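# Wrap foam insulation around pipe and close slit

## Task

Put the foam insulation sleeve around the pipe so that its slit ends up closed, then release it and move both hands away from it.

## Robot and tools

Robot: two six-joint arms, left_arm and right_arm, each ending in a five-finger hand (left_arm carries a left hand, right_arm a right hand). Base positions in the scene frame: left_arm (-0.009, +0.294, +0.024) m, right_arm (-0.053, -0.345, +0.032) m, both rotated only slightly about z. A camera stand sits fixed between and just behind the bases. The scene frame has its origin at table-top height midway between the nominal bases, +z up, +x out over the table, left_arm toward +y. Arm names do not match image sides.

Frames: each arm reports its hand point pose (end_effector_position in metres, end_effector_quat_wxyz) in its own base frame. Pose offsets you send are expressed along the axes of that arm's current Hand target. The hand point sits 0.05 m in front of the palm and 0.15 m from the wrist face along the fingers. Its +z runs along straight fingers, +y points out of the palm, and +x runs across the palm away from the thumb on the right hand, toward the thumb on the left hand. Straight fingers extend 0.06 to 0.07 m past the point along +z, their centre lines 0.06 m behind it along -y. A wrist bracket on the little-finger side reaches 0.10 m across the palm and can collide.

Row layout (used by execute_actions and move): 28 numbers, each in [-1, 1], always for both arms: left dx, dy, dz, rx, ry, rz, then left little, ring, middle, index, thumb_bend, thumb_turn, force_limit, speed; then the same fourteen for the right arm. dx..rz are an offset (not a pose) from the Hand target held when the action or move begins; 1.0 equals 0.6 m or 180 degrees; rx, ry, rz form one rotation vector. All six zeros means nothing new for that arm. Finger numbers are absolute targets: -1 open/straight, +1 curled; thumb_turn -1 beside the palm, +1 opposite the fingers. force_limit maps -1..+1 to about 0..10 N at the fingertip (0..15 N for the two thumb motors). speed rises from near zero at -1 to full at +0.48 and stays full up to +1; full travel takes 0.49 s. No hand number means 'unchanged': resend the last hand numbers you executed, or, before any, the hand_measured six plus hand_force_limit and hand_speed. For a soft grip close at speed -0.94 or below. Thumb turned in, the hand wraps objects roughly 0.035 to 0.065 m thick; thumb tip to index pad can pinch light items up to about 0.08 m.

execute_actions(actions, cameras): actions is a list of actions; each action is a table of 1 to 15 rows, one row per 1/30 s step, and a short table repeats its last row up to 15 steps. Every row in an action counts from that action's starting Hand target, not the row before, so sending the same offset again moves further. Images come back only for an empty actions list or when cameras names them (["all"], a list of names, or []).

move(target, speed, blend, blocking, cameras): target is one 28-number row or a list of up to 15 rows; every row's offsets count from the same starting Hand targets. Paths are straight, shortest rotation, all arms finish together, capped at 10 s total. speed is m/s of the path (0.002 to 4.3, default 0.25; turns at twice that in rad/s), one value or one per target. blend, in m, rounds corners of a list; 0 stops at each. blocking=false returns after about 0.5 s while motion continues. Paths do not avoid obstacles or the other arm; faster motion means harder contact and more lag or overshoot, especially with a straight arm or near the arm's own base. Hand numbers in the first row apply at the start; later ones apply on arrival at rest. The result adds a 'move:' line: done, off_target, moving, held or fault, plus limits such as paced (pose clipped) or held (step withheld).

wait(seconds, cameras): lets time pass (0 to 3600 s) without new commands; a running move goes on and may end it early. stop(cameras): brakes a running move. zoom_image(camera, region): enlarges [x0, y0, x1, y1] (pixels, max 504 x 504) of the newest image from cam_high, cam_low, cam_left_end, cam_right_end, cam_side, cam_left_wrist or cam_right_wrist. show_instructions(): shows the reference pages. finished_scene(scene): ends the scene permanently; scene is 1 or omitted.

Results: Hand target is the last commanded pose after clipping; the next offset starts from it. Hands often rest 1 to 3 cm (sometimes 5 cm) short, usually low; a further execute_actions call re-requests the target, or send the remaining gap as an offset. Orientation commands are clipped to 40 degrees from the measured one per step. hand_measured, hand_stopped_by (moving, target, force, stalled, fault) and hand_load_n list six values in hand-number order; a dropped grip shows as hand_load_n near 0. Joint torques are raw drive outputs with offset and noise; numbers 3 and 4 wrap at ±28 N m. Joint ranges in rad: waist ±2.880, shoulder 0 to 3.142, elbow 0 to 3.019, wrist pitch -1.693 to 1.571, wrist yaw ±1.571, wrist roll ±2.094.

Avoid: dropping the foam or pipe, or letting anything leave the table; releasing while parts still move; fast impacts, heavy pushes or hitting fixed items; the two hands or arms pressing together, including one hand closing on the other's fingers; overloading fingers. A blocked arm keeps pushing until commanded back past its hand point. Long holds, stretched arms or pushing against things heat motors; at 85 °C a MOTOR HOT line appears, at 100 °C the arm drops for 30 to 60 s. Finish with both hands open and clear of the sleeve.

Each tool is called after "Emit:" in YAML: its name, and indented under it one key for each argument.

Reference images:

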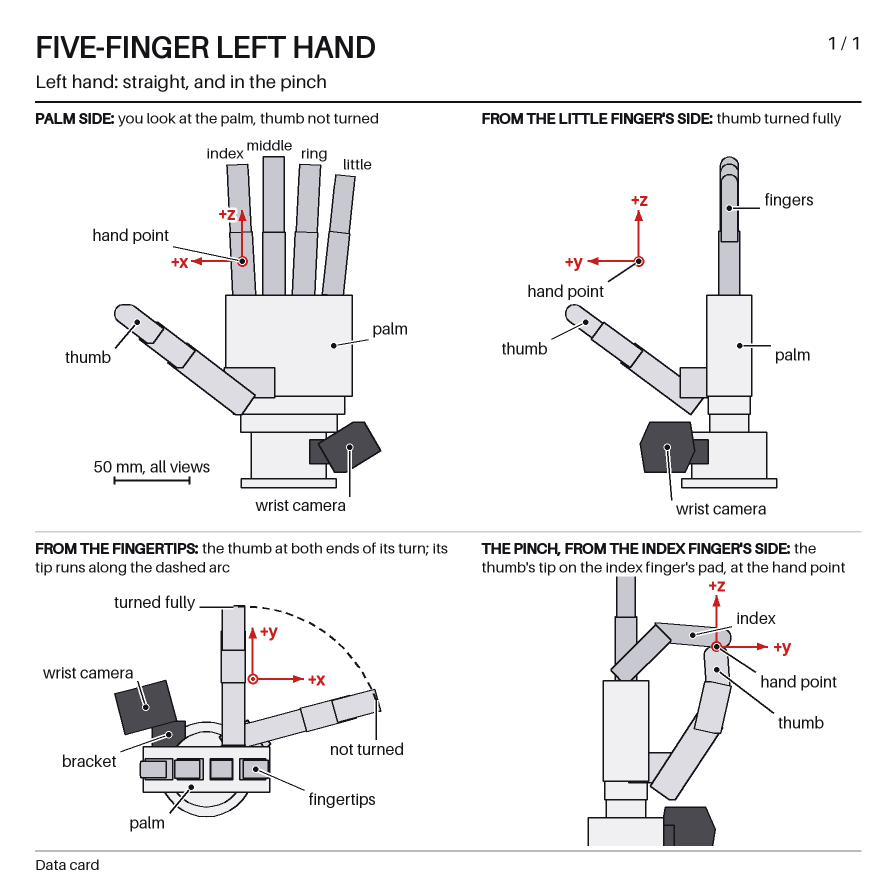

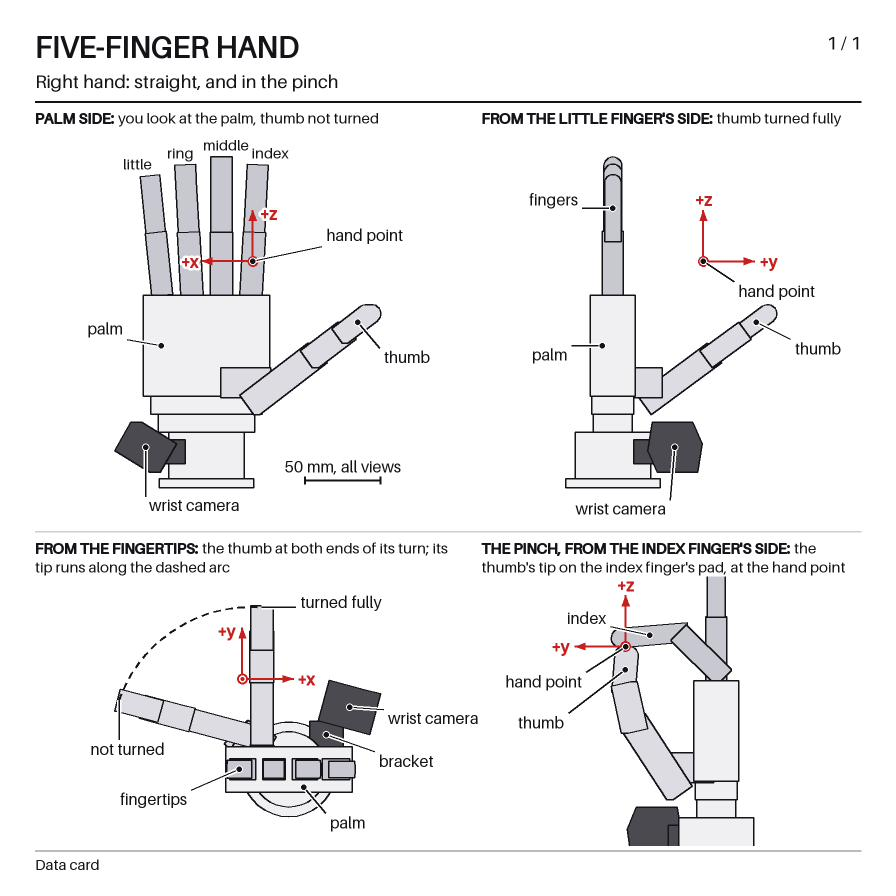

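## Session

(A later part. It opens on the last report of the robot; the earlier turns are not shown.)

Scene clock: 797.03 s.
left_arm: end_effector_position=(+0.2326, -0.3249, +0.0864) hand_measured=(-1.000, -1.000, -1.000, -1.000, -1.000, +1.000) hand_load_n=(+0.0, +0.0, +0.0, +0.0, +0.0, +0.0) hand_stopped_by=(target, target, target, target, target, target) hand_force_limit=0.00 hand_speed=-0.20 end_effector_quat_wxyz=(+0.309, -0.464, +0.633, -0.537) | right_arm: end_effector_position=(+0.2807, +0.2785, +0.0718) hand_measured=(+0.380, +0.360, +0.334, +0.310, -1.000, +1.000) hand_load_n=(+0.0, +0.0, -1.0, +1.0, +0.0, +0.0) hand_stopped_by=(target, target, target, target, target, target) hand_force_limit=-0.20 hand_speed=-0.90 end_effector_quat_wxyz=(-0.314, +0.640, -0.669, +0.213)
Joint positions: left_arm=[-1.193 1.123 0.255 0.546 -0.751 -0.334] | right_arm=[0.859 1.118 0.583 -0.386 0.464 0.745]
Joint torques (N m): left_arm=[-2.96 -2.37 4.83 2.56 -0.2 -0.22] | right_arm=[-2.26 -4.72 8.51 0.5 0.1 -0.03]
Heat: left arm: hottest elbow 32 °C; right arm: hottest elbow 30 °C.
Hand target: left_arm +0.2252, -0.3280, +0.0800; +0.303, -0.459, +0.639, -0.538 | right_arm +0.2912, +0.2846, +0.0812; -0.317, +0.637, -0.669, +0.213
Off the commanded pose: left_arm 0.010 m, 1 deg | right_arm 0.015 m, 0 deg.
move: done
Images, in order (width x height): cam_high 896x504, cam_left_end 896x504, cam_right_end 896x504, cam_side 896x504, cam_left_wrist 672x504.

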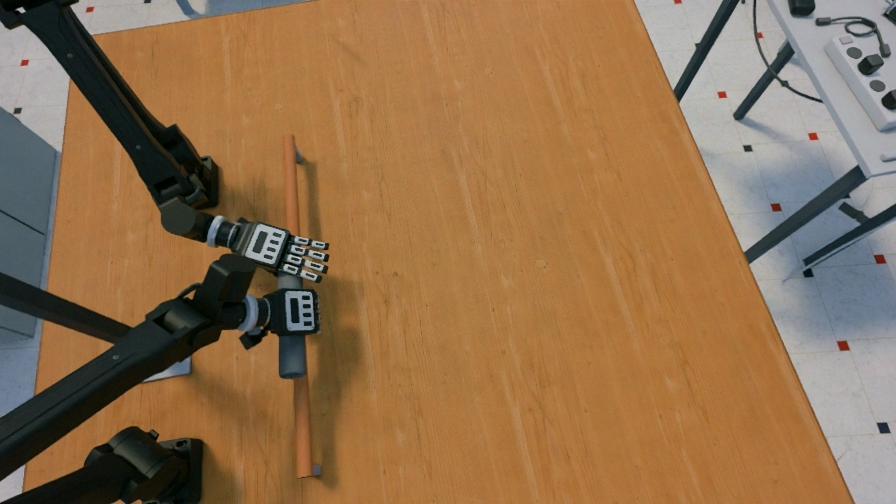

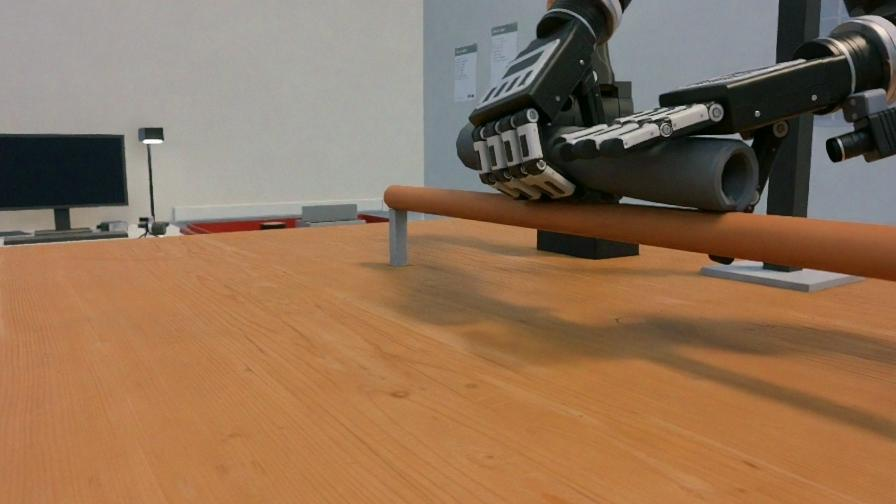

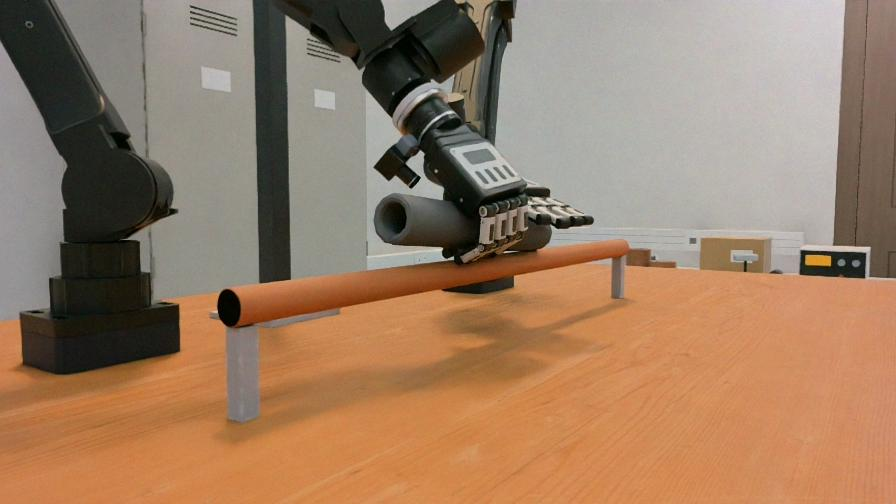

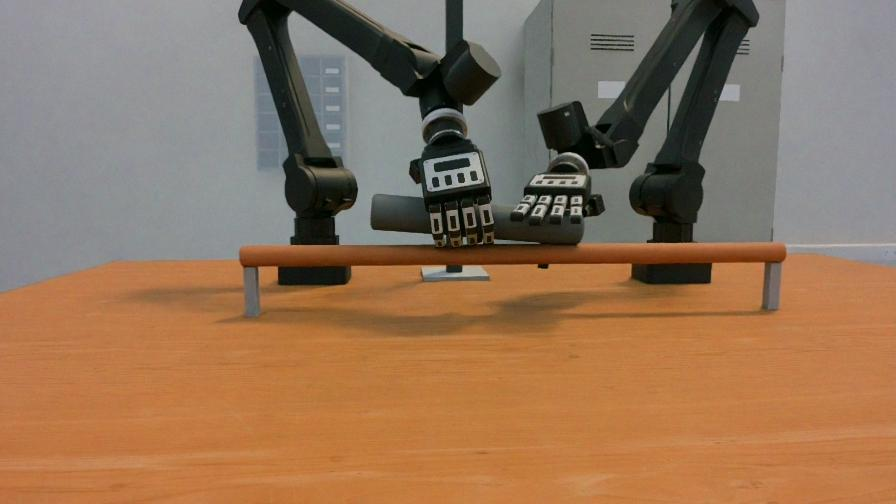

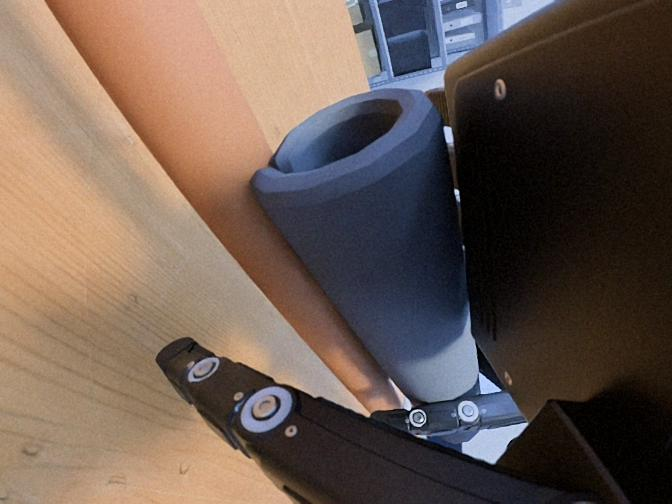

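Emit:
move:
  target: [0.0002,0.0174,-0.0004,0,0,0,-1,-1,-1,-1,-1,1,0,-0.2,0,0,0,0,0,0,0.38,0.36,0.335,0.31,-1,1,-0.2,-0.9]
  speed: 0.04
  cameras: ["cam_high","cam_side","cam_left_wrist","cam_left_end"]

Emit:
zoom_image:
  camera: "cam_left_end"
  region: [660, 110, 800, 220]

Emit:
zoom_image:
  camera: "cam_left_wrist"
  region: [220, 60, 480, 260]

Scene clock: 798.27 s.
left_arm: end_effector_position=(+0.2323, -0.3264, +0.0825) hand_measured=(-1.000, -1.000, -1.000, -1.000, -1.000, +1.000) hand_load_n=(+0.0, +0.0, +0.0, +0.0, +0.0, +0.0) hand_stopped_by=(target, target, target, target, target, target) hand_force_limit=0.00 hand_speed=-0.20 end_effector_quat_wxyz=(+0.311, -0.465, +0.626, -0.543) | right_arm: end_effector_position=(+0.2807, +0.2785, +0.0718) hand_measured=(+0.380, +0.360, +0.334, +0.310, -1.000, +1.000) hand_load_n=(+0.0, +0.0, -1.0, +1.5, +0.0, +0.0) hand_stopped_by=(target, target, target, target, target, target) hand_force_limit=-0.20 hand_speed=-0.90 end_effector_quat_wxyz=(-0.314, +0.640, -0.669, +0.213)
Joint positions: left_arm=[-1.202 1.161 0.245 0.608 -0.766 -0.336] | right_arm=[0.859 1.118 0.583 -0.386 0.464 0.745]
Joint torques (N m): left_arm=[-3.19 -1.9 4.4 2.14 -0.04 -0.28] | right_arm=[-2.61 -4.31 8.53 0.4 0.08 -0.02]
Heat: left arm: hottest elbow 32 °C; right arm: hottest elbow 30 °C.
Hand target: left_arm +0.2221, -0.3281, +0.0701; +0.303, -0.459, +0.639, -0.538 | right_arm +0.2912, +0.2846, +0.0813; -0.317, +0.637, -0.669, +0.213
Off the commanded pose: left_arm 0.016 m, 2 deg | right_arm 0.015 m, 0 deg.
move: off_target (left_arm)
Images, in order (width x height): cam_high 896x504, cam_left_end 896x504, cam_side 896x504, cam_left_wrist 672x504.

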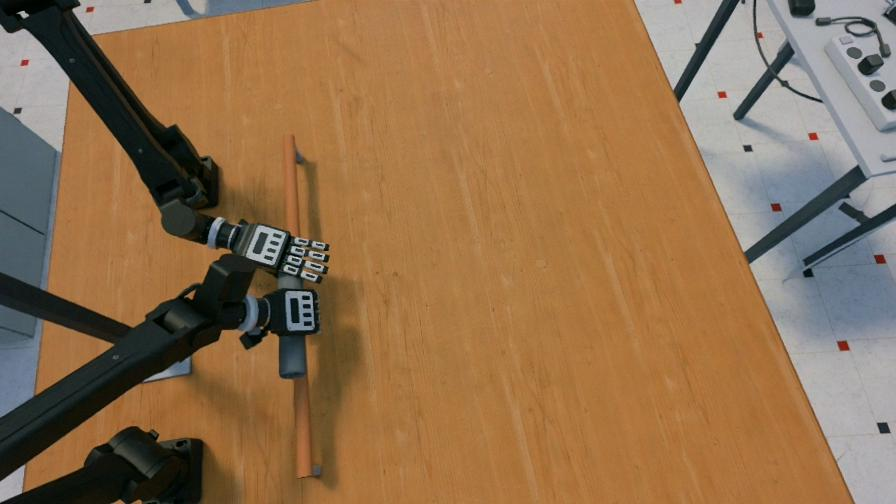

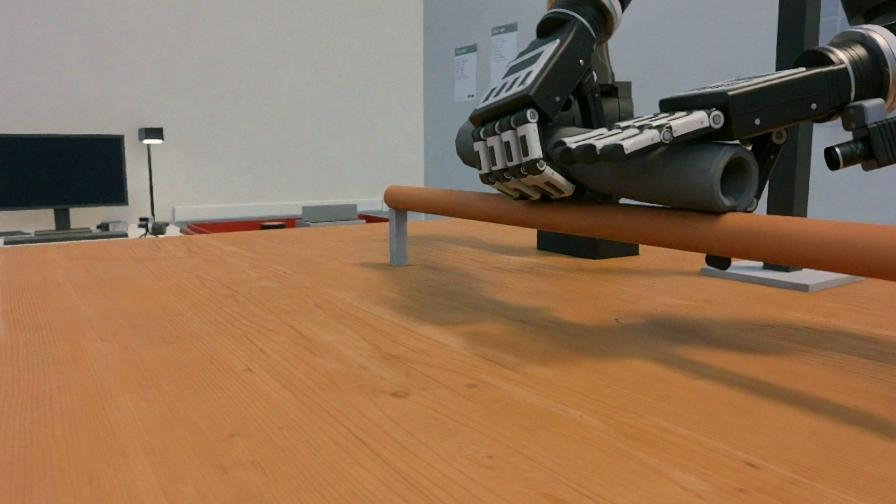

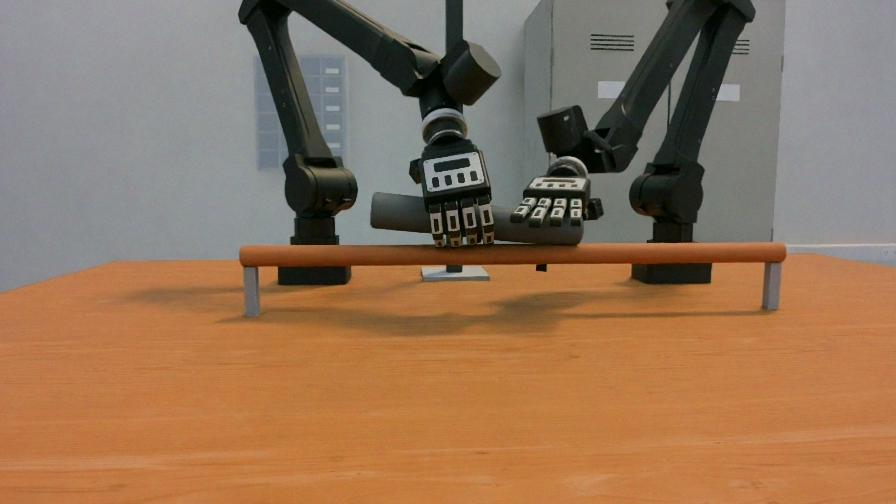

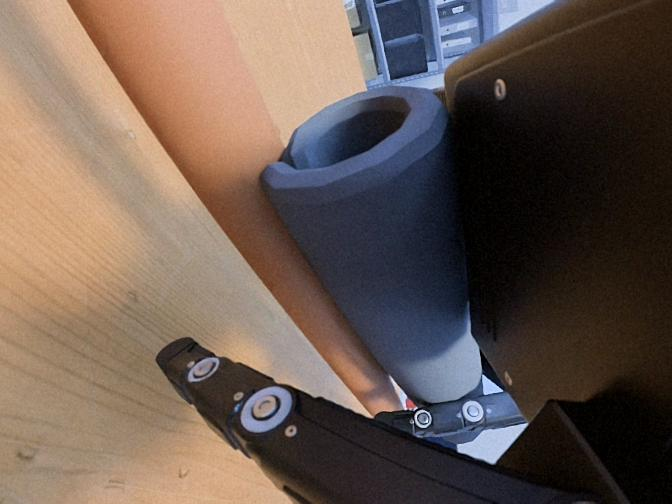

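Scaled by 3.600.

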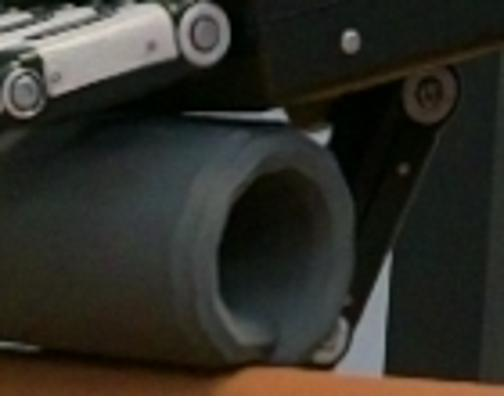

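Scaled by 1.938 from the camera's image (finer frame: 960x720).

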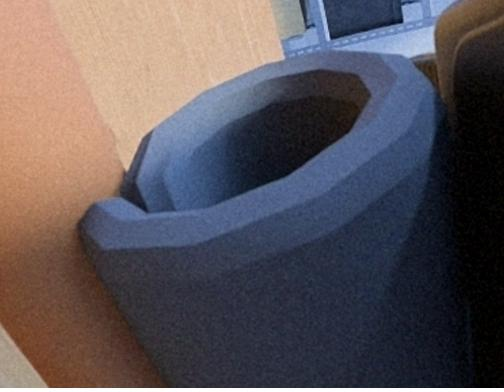

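Emit:
move:
  target: [-0.0005,0.0168,0.0012,0,0,0,-1,-1,-1,-1,-1,1,0,-0.2,0,0,0,0,0,0,0.38,0.36,0.335,0.31,-1,1,-0.2,-0.9]
  speed: 0.04
  cameras: ["cam_high","cam_side","cam_left_wrist","cam_left_end"]

Emit:
zoom_image:
  camera: "cam_left_end"
  region: [660, 110, 800, 220]

Emit:
zoom_image:
  camera: "cam_left_wrist"
  region: [220, 60, 480, 260]

Scene clock: 799.33 s.
left_arm: end_effector_position=(+0.2323, -0.3284, +0.0778) hand_measured=(-1.000, -1.000, -1.000, -1.000, -1.000, +1.000) hand_load_n=(+0.0, +0.5, +0.0, +0.0, +0.0, +0.0) hand_stopped_by=(target, target, target, target, target, target) hand_force_limit=0.00 hand_speed=-0.20 end_effector_quat_wxyz=(+0.310, -0.468, +0.620, -0.549) | right_arm: end_effector_position=(+0.2806, +0.2785, +0.0715) hand_measured=(+0.380, +0.360, +0.334, +0.310, -1.000, +1.000) hand_load_n=(+0.5, +0.0, -1.5, +2.0, +0.0, +0.0) hand_stopped_by=(target, target, target, target, target, target) hand_force_limit=-0.20 hand_speed=-0.90 end_effector_quat_wxyz=(-0.314, +0.640, -0.668, +0.213)
Joint positions: left_arm=[-1.208 1.205 0.237 0.676 -0.776 -0.341] | right_arm=[0.859 1.119 0.583 -0.386 0.464 0.744]
Joint torques (N m): left_arm=[-3.55 -1.85 3.86 1.83 0.1 -0.26] | right_arm=[-2.32 -4.31 8.49 0.57 0.08 -0.06]
Heat: left arm: hottest elbow 32 °C; right arm: hottest elbow 30 °C.
Hand target: left_arm +0.2202, -0.3281, +0.0601; +0.303, -0.459, +0.639, -0.538 | right_arm +0.2912, +0.2846, +0.0813; -0.317, +0.637, -0.669, +0.213
Off the commanded pose: left_arm 0.021 m, 3 deg | right_arm 0.016 m, 1 deg.
move: off_target (left_arm)
Images, in order (width x height): cam_high 896x504, cam_left_end 896x504, cam_side 896x504, cam_left_wrist 672x504.

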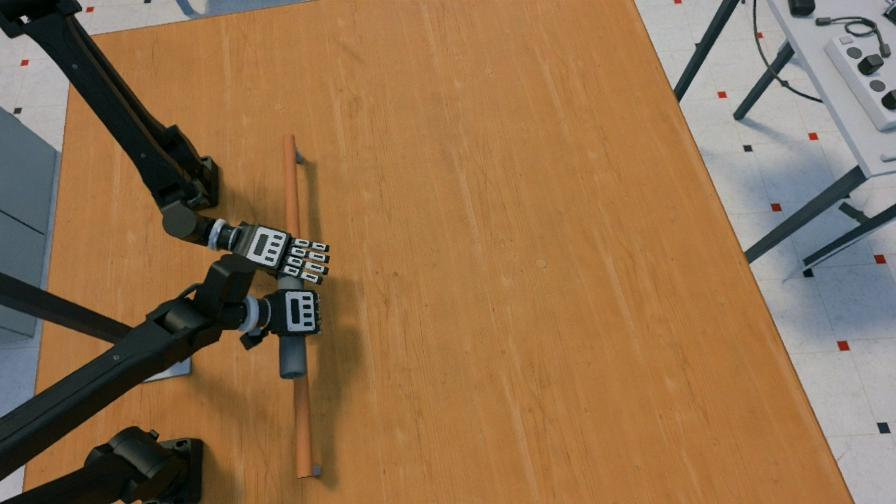

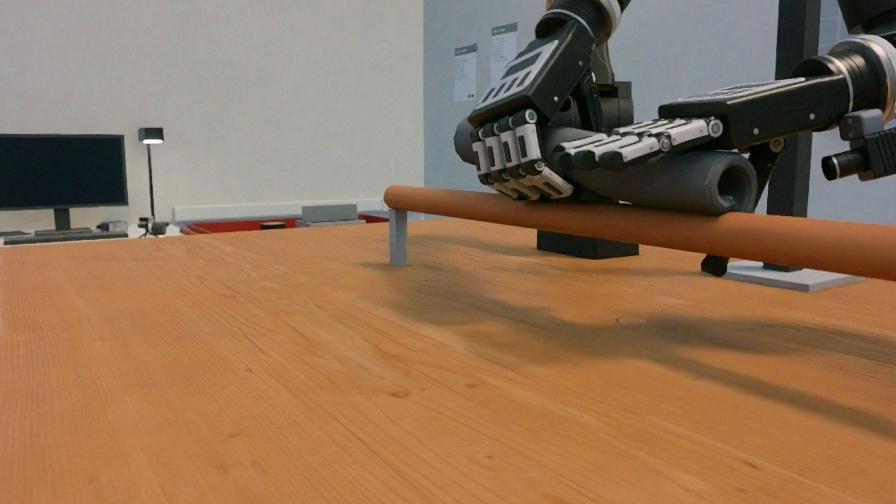

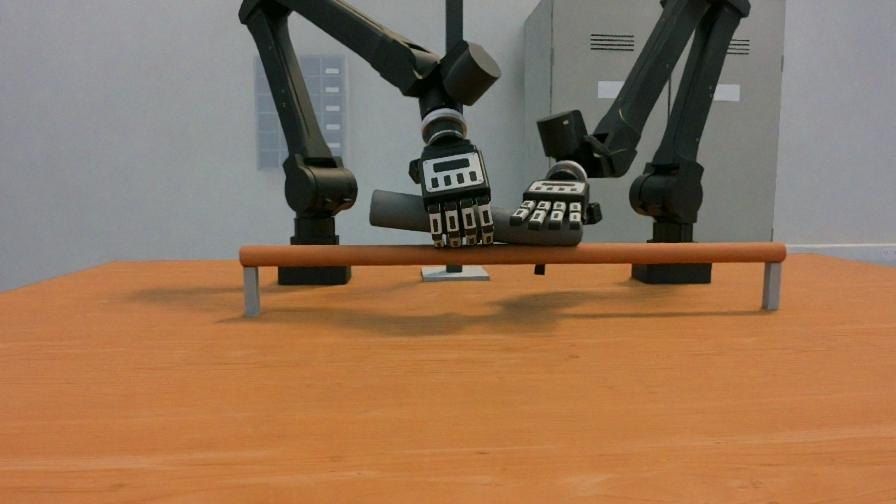

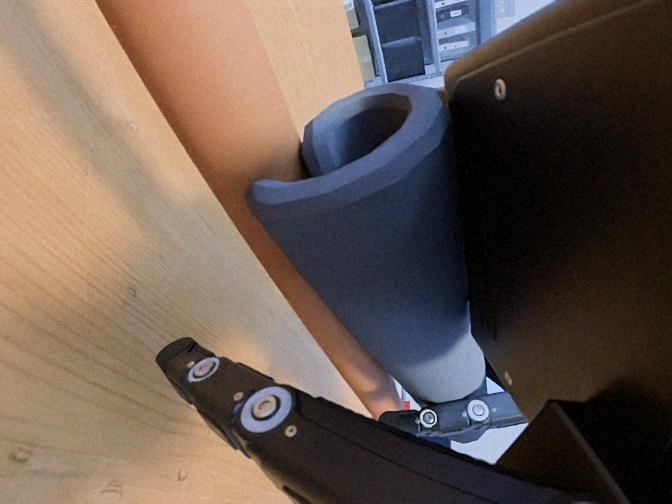

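Scaled by 3.600.

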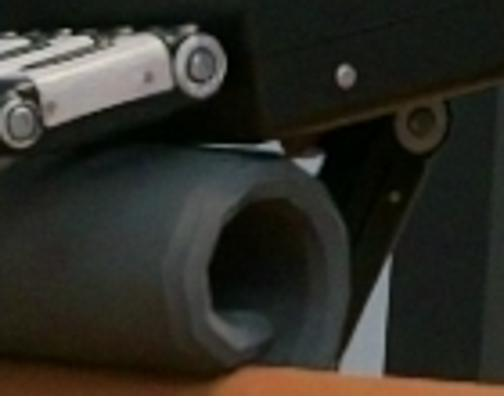

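Scaled by 1.938 from the camera's image (finer frame: 960x720).

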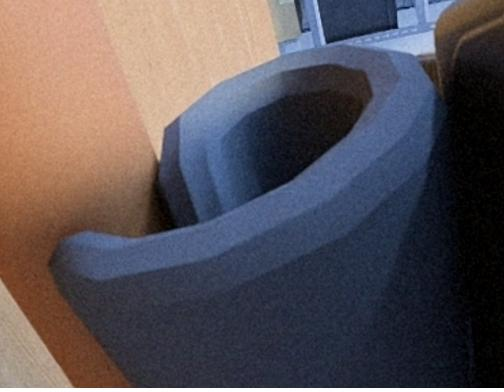

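Emit:
move:
  target: [-0.0117,0.0048,0.0245,0,0,0,-1,-1,-1,-1,-1,1,0,-0.2,0,0,0,0,0,0,0.38,0.36,0.335,0.31,-1,1,-0.2,-0.9]
  speed: 0.04
  cameras: ["cam_high","cam_left_wrist","cam_left_end"]

Emit:
zoom_image:
  camera: "cam_left_end"
  region: [660, 110, 800, 220]

Emit:
zoom_image:
  camera: "cam_left_wrist"
  region: [220, 60, 480, 260]

Scene clock: 802.10 s.
left_arm: end_effector_position=(+0.2372, -0.3347, +0.0738) hand_measured=(-1.000, -1.000, -1.000, -1.000, -1.000, +1.000) hand_load_n=(+0.0, -0.5, +0.0, +0.0, +0.0, +0.0) hand_stopped_by=(target, target, target, target, target, target) hand_force_limit=0.00 hand_speed=-0.20 end_effector_quat_wxyz=(+0.297, -0.467, +0.617, -0.559) | right_arm: end_effector_position=(+0.2814, +0.2772, +0.0709) hand_measured=(+0.380, +0.360, +0.334, +0.310, -1.000, +1.000) hand_load_n=(+0.0, +0.0, -2.0, +2.5, +0.0, +0.0) hand_stopped_by=(target, target, target, target, target, target) hand_force_limit=-0.20 hand_speed=-0.90 end_effector_quat_wxyz=(-0.312, +0.641, -0.668, +0.214)
Joint positions: left_arm=[-1.181 1.26 0.237 0.754 -0.73 -0.341] | right_arm=[0.856 1.12 0.583 -0.386 0.464 0.739]
Joint torques (N m): left_arm=[-1.03 -1.85 3.84 1.7 0.43 0] | right_arm=[-2.26 -4.25 8.51 0.39 0.07 -0.03]
Heat: left arm: hottest elbow 32 °C; right arm: hottest elbow 30 °C.
Hand target: left_arm +0.2352, -0.3277, +0.0532; +0.303, -0.459, +0.639, -0.538 | right_arm +0.2912, +0.2847, +0.0813; -0.317, +0.637, -0.669, +0.213
Off the commanded pose: left_arm 0.022 m, 4 deg | right_arm 0.016 m, 1 deg.
move: off_target (left_arm)
Images, in order (width x height): cam_high 896x504, cam_left_end 896x504, cam_left_wrist 672x504.

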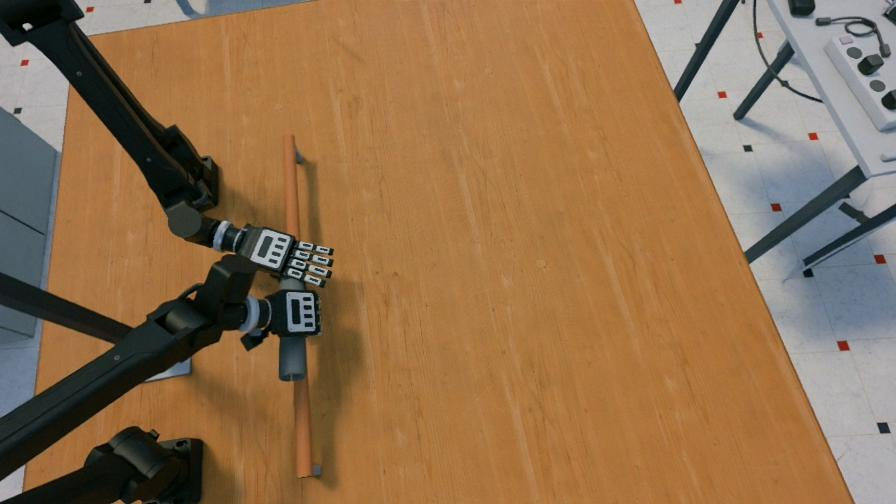

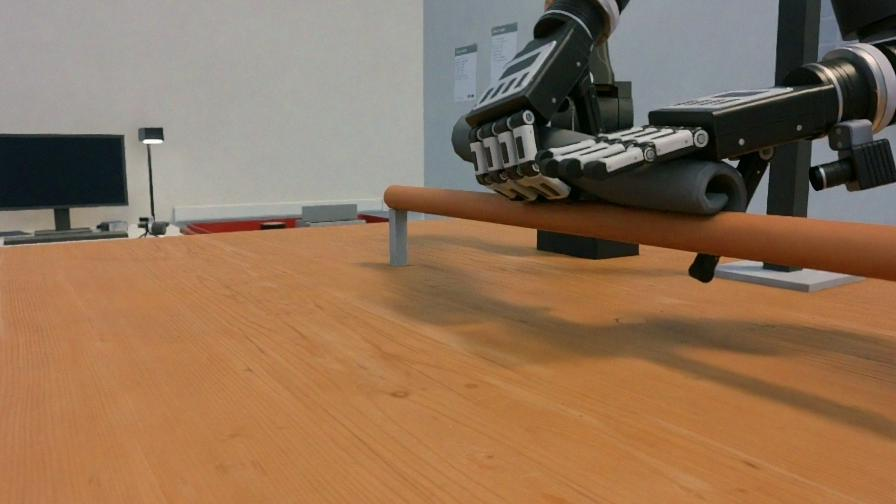

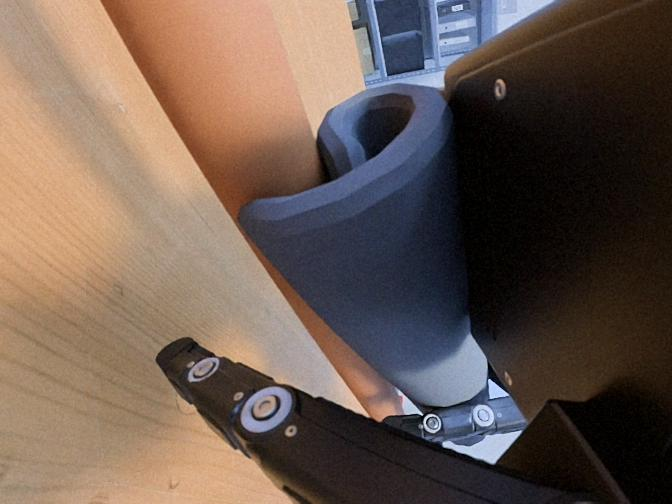

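Scaled by 3.600.

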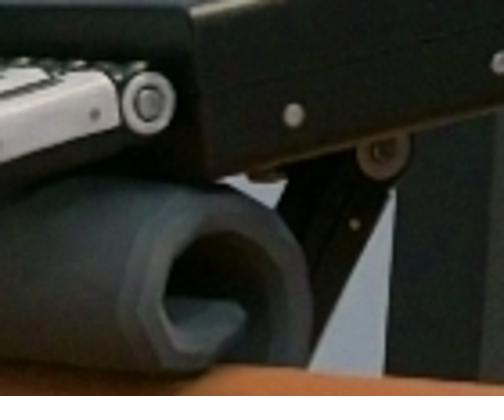

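Scaled by 1.938 from the camera's image (finer frame: 960x720).

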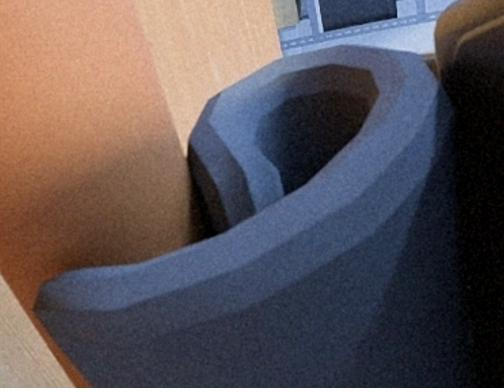

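Emit:
move:
  target: [0.0145,0.0095,-0.0323,0,0,0,-1,-1,-1,-1,-1,1,0,-0.2,0,0,0,0,0,0,0.38,0.36,0.335,0.31,-1,1,-0.2,-0.9]
  speed: 0.04
  cameras: ["cam_high","cam_left_wrist","cam_left_end"]

Emit:
zoom_image:
  camera: "cam_left_end"
  region: [660, 110, 800, 220]

Emit:
zoom_image:
  camera: "cam_left_wrist"
  region: [220, 60, 480, 260]

Scene clock: 803.67 s.
left_arm: end_effector_position=(+0.2289, -0.3343, +0.0753) hand_measured=(-1.000, -1.000, -1.000, -1.000, -1.000, +1.000) hand_load_n=(+0.0, +0.0, +0.0, +0.0, +0.0, +0.0) hand_stopped_by=(target, target, target, target, target, target) hand_force_limit=0.00 hand_speed=-0.20 end_effector_quat_wxyz=(+0.306, -0.471, +0.610, -0.559) | right_arm: end_effector_position=(+0.2814, +0.2771, +0.0709) hand_measured=(+0.380, +0.360, +0.334, +0.310, -1.000, +1.000) hand_load_n=(+0.0, +0.5, -1.5, +1.0, +0.5, -1.0) hand_stopped_by=(target, target, target, target, target, target) hand_force_limit=-0.20 hand_speed=-0.90 end_effector_quat_wxyz=(-0.312, +0.641, -0.668, +0.214)
Joint positions: left_arm=[-1.231 1.255 0.232 0.75 -0.8 -0.355] | right_arm=[0.856 1.12 0.583 -0.386 0.464 0.739]
Joint torques (N m): left_arm=[-3.84 -3.78 2.89 0.25 0.07 -0.24] | right_arm=[-1.96 -4.66 8.49 0.42 0.09 -0.02]
Heat: left arm: hottest elbow 31 °C; right arm: hottest elbow 30 °C.
Hand target: left_arm +0.2133, -0.3278, +0.0532; +0.303, -0.459, +0.639, -0.538 | right_arm +0.2912, +0.2847, +0.0813; -0.317, +0.637, -0.669, +0.213
Off the commanded pose: left_arm 0.028 m, 4 deg | right_arm 0.016 m, 1 deg.
move: off_target (left_arm)
Images, in order (width x height): cam_high 896x504, cam_left_end 896x504, cam_left_wrist 672x504.

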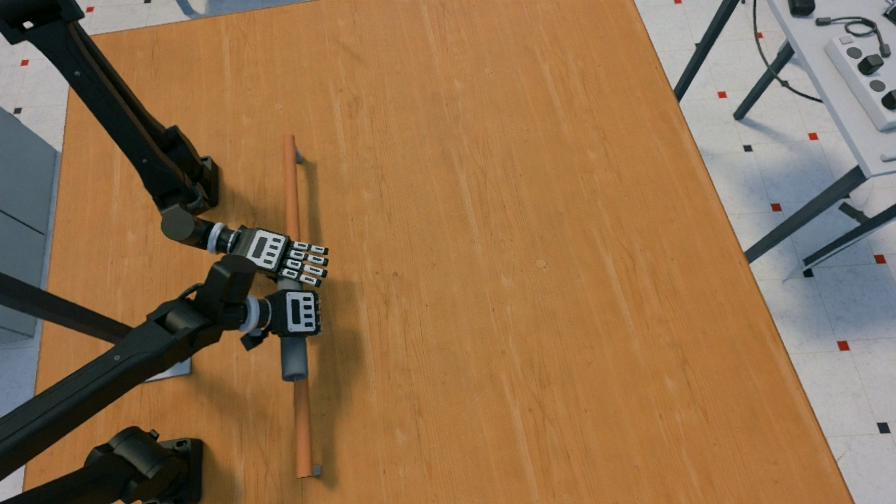

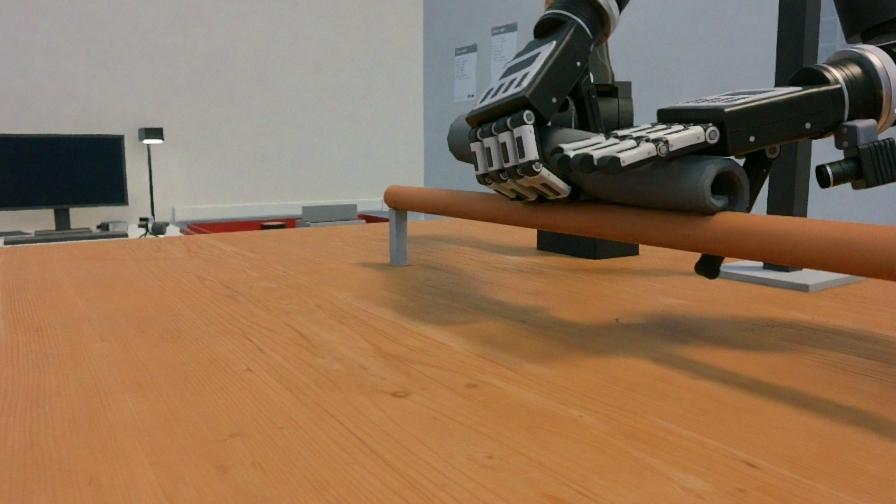

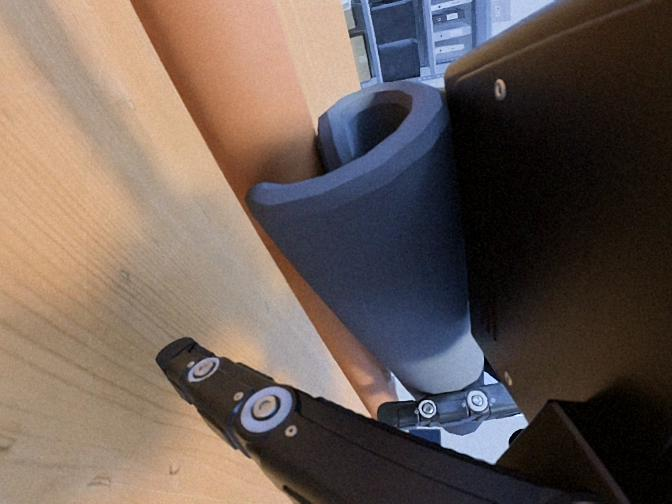

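Scaled by 3.600.

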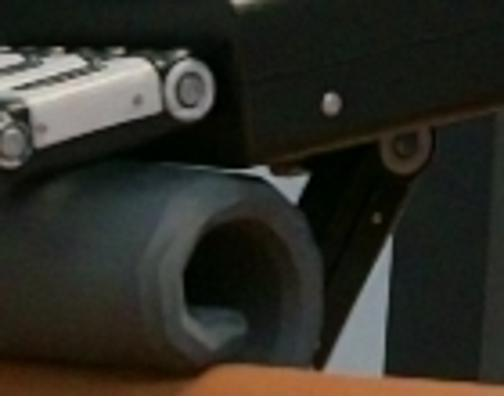

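Scaled by 1.938 from the camera's image (finer frame: 960x720).

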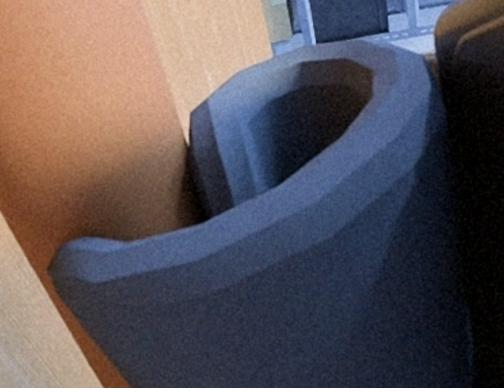

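Emit:
move:
  target: [-0.0042,-0.0891,0.0094,0,0,0,-1,-1,-1,-1,-1,1,0,-0.2,0,0,0,0,0,0,0.38,0.36,0.335,0.31,-1,1,-0.2,-0.9]
  speed: 0.06
  cameras: ["cam_high","cam_left_wrist","cam_left_end","cam_right_end","cam_side"]

Emit:
zoom_image:
  camera: "cam_left_end"
  region: [660, 110, 800, 220]

Emit:
zoom_image:
  camera: "cam_left_wrist"
  region: [180, 60, 440, 260]

Emit:
zoom_image:
  camera: "cam_high"
  region: [230, 230, 370, 400]

Emit:
zoom_image:
  camera: "cam_right_end"
  region: [340, 180, 480, 280]

Scene clock: 805.87 s.
left_arm: end_effector_position=(+0.2227, -0.3193, +0.0864) hand_measured=(-1.000, -1.000, -1.000, -1.000, -1.000, +1.000) hand_load_n=(+0.0, +0.0, +0.0, +0.0, +0.0, +0.0) hand_stopped_by=(target, target, target, target, target, target) hand_force_limit=0.00 hand_speed=-0.20 end_effector_quat_wxyz=(+0.298, -0.458, +0.647, -0.532) | right_arm: end_effector_position=(+0.2813, +0.2770, +0.0708) hand_measured=(+0.380, +0.360, +0.334, +0.310, -1.000, +1.000) hand_load_n=(+0.0, +0.0, -1.0, +0.0, +0.0, +0.0) hand_stopped_by=(target, target, target, target, target, target) hand_force_limit=-0.20 hand_speed=-0.90 end_effector_quat_wxyz=(-0.312, +0.642, -0.667, +0.215)
Joint positions: left_arm=[-1.198 1.056 0.244 0.463 -0.723 -0.342] | right_arm=[0.856 1.12 0.583 -0.386 0.464 0.736]
Joint torques (N m): left_arm=[-0.5 -4.07 8.36 1.1 -0.19 -0.02] | right_arm=[-2.32 -5.01 8.39 0.49 0.11 0.03]
Heat: left arm: hottest elbow 31 °C; right arm: hottest elbow 30 °C.
Hand target: left_arm +0.2331, -0.3277, +0.1031; +0.303, -0.459, +0.639, -0.538 | right_arm +0.2912, +0.2847, +0.0813; -0.317, +0.637, -0.669, +0.213
Off the commanded pose: left_arm 0.022 m, 1 deg | right_arm 0.016 m, 1 deg.
move: off_target (left_arm)
Images, in order (width x height): cam_high 896x504, cam_left_end 896x504, cam_right_end 896x504, cam_side 896x504, cam_left_wrist 672x504.

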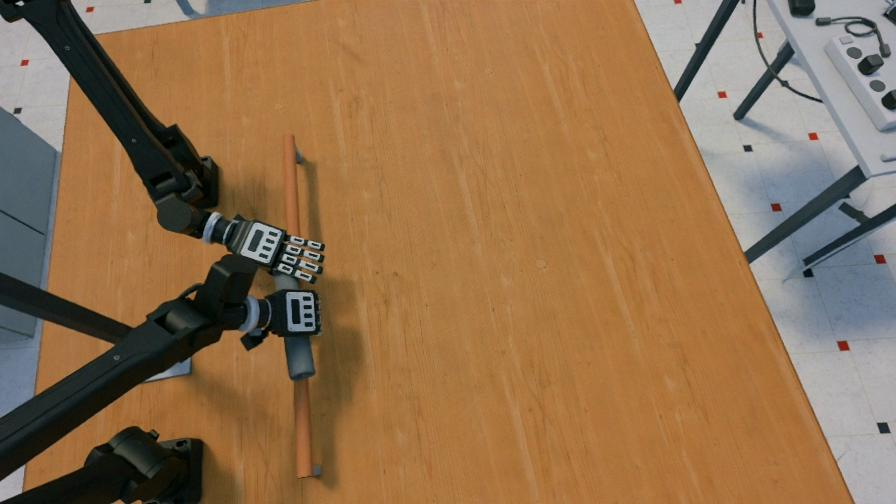

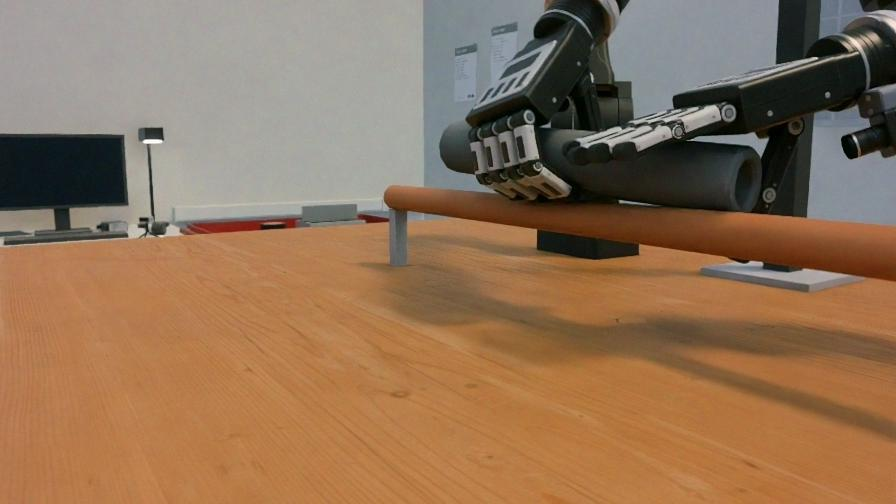

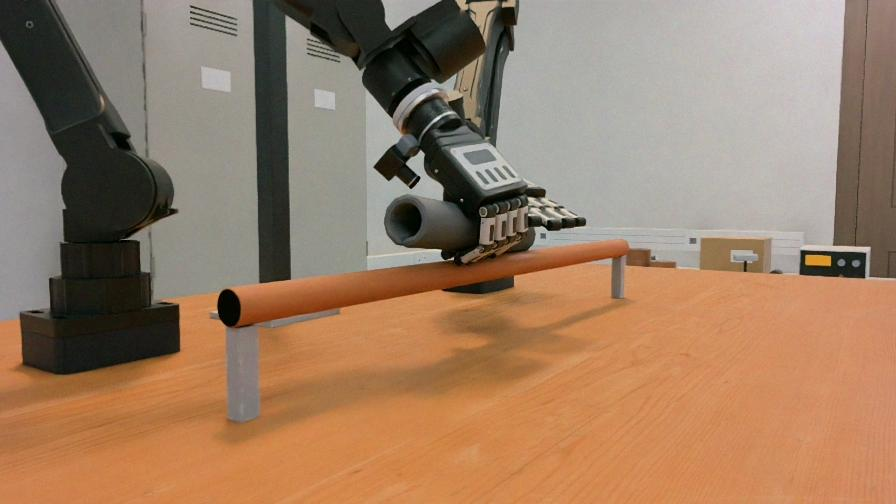

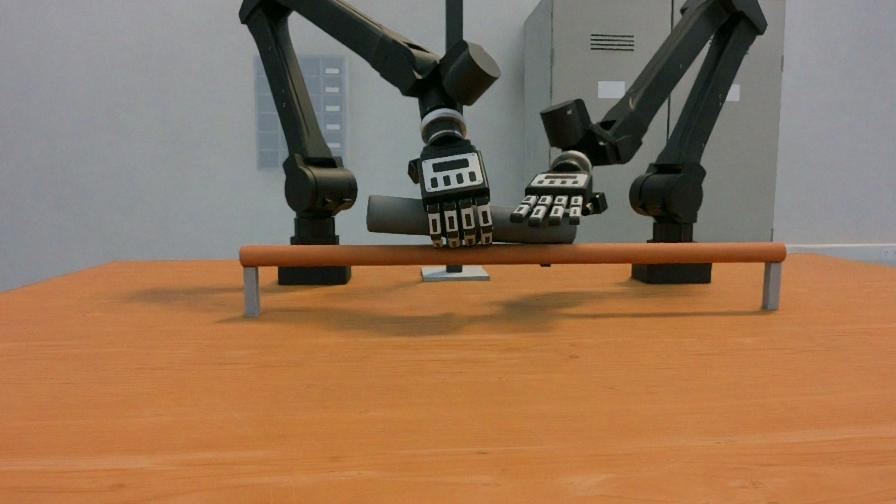

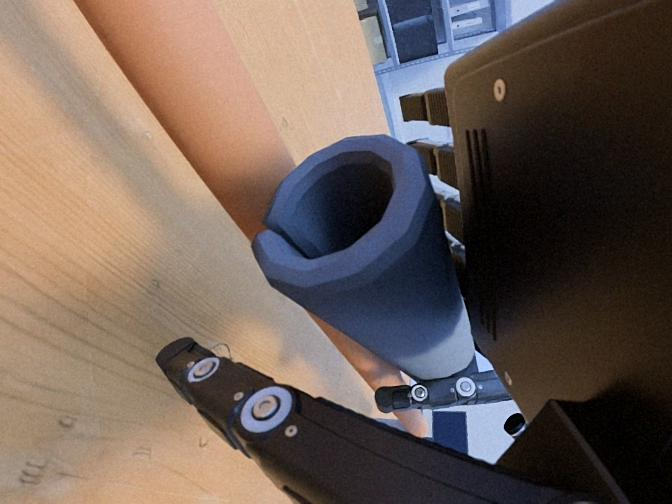

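Scaled by 3.600.

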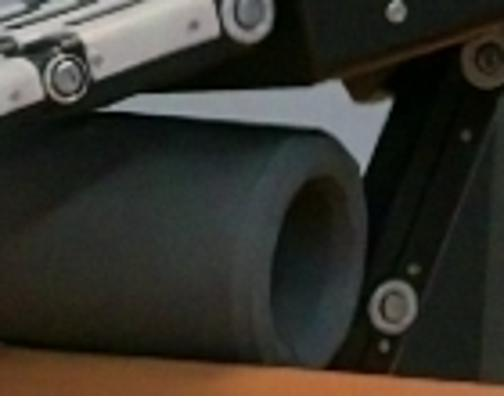

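Scaled by 1.938 from the camera's image (finer frame: 960x720).

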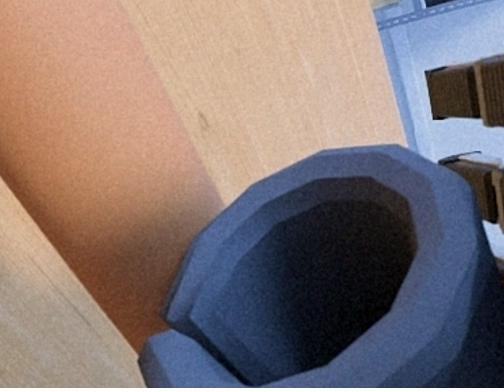

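Scaled by 2.965.

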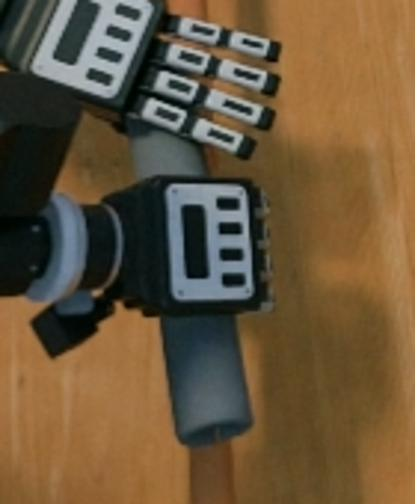

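Scaled by 3.600.

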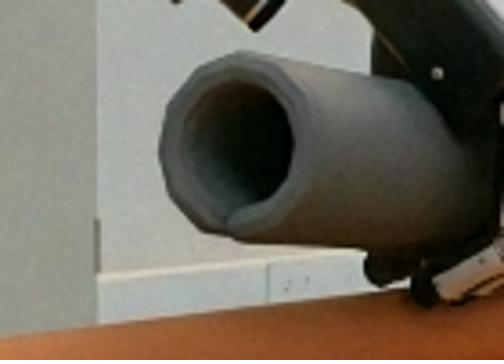

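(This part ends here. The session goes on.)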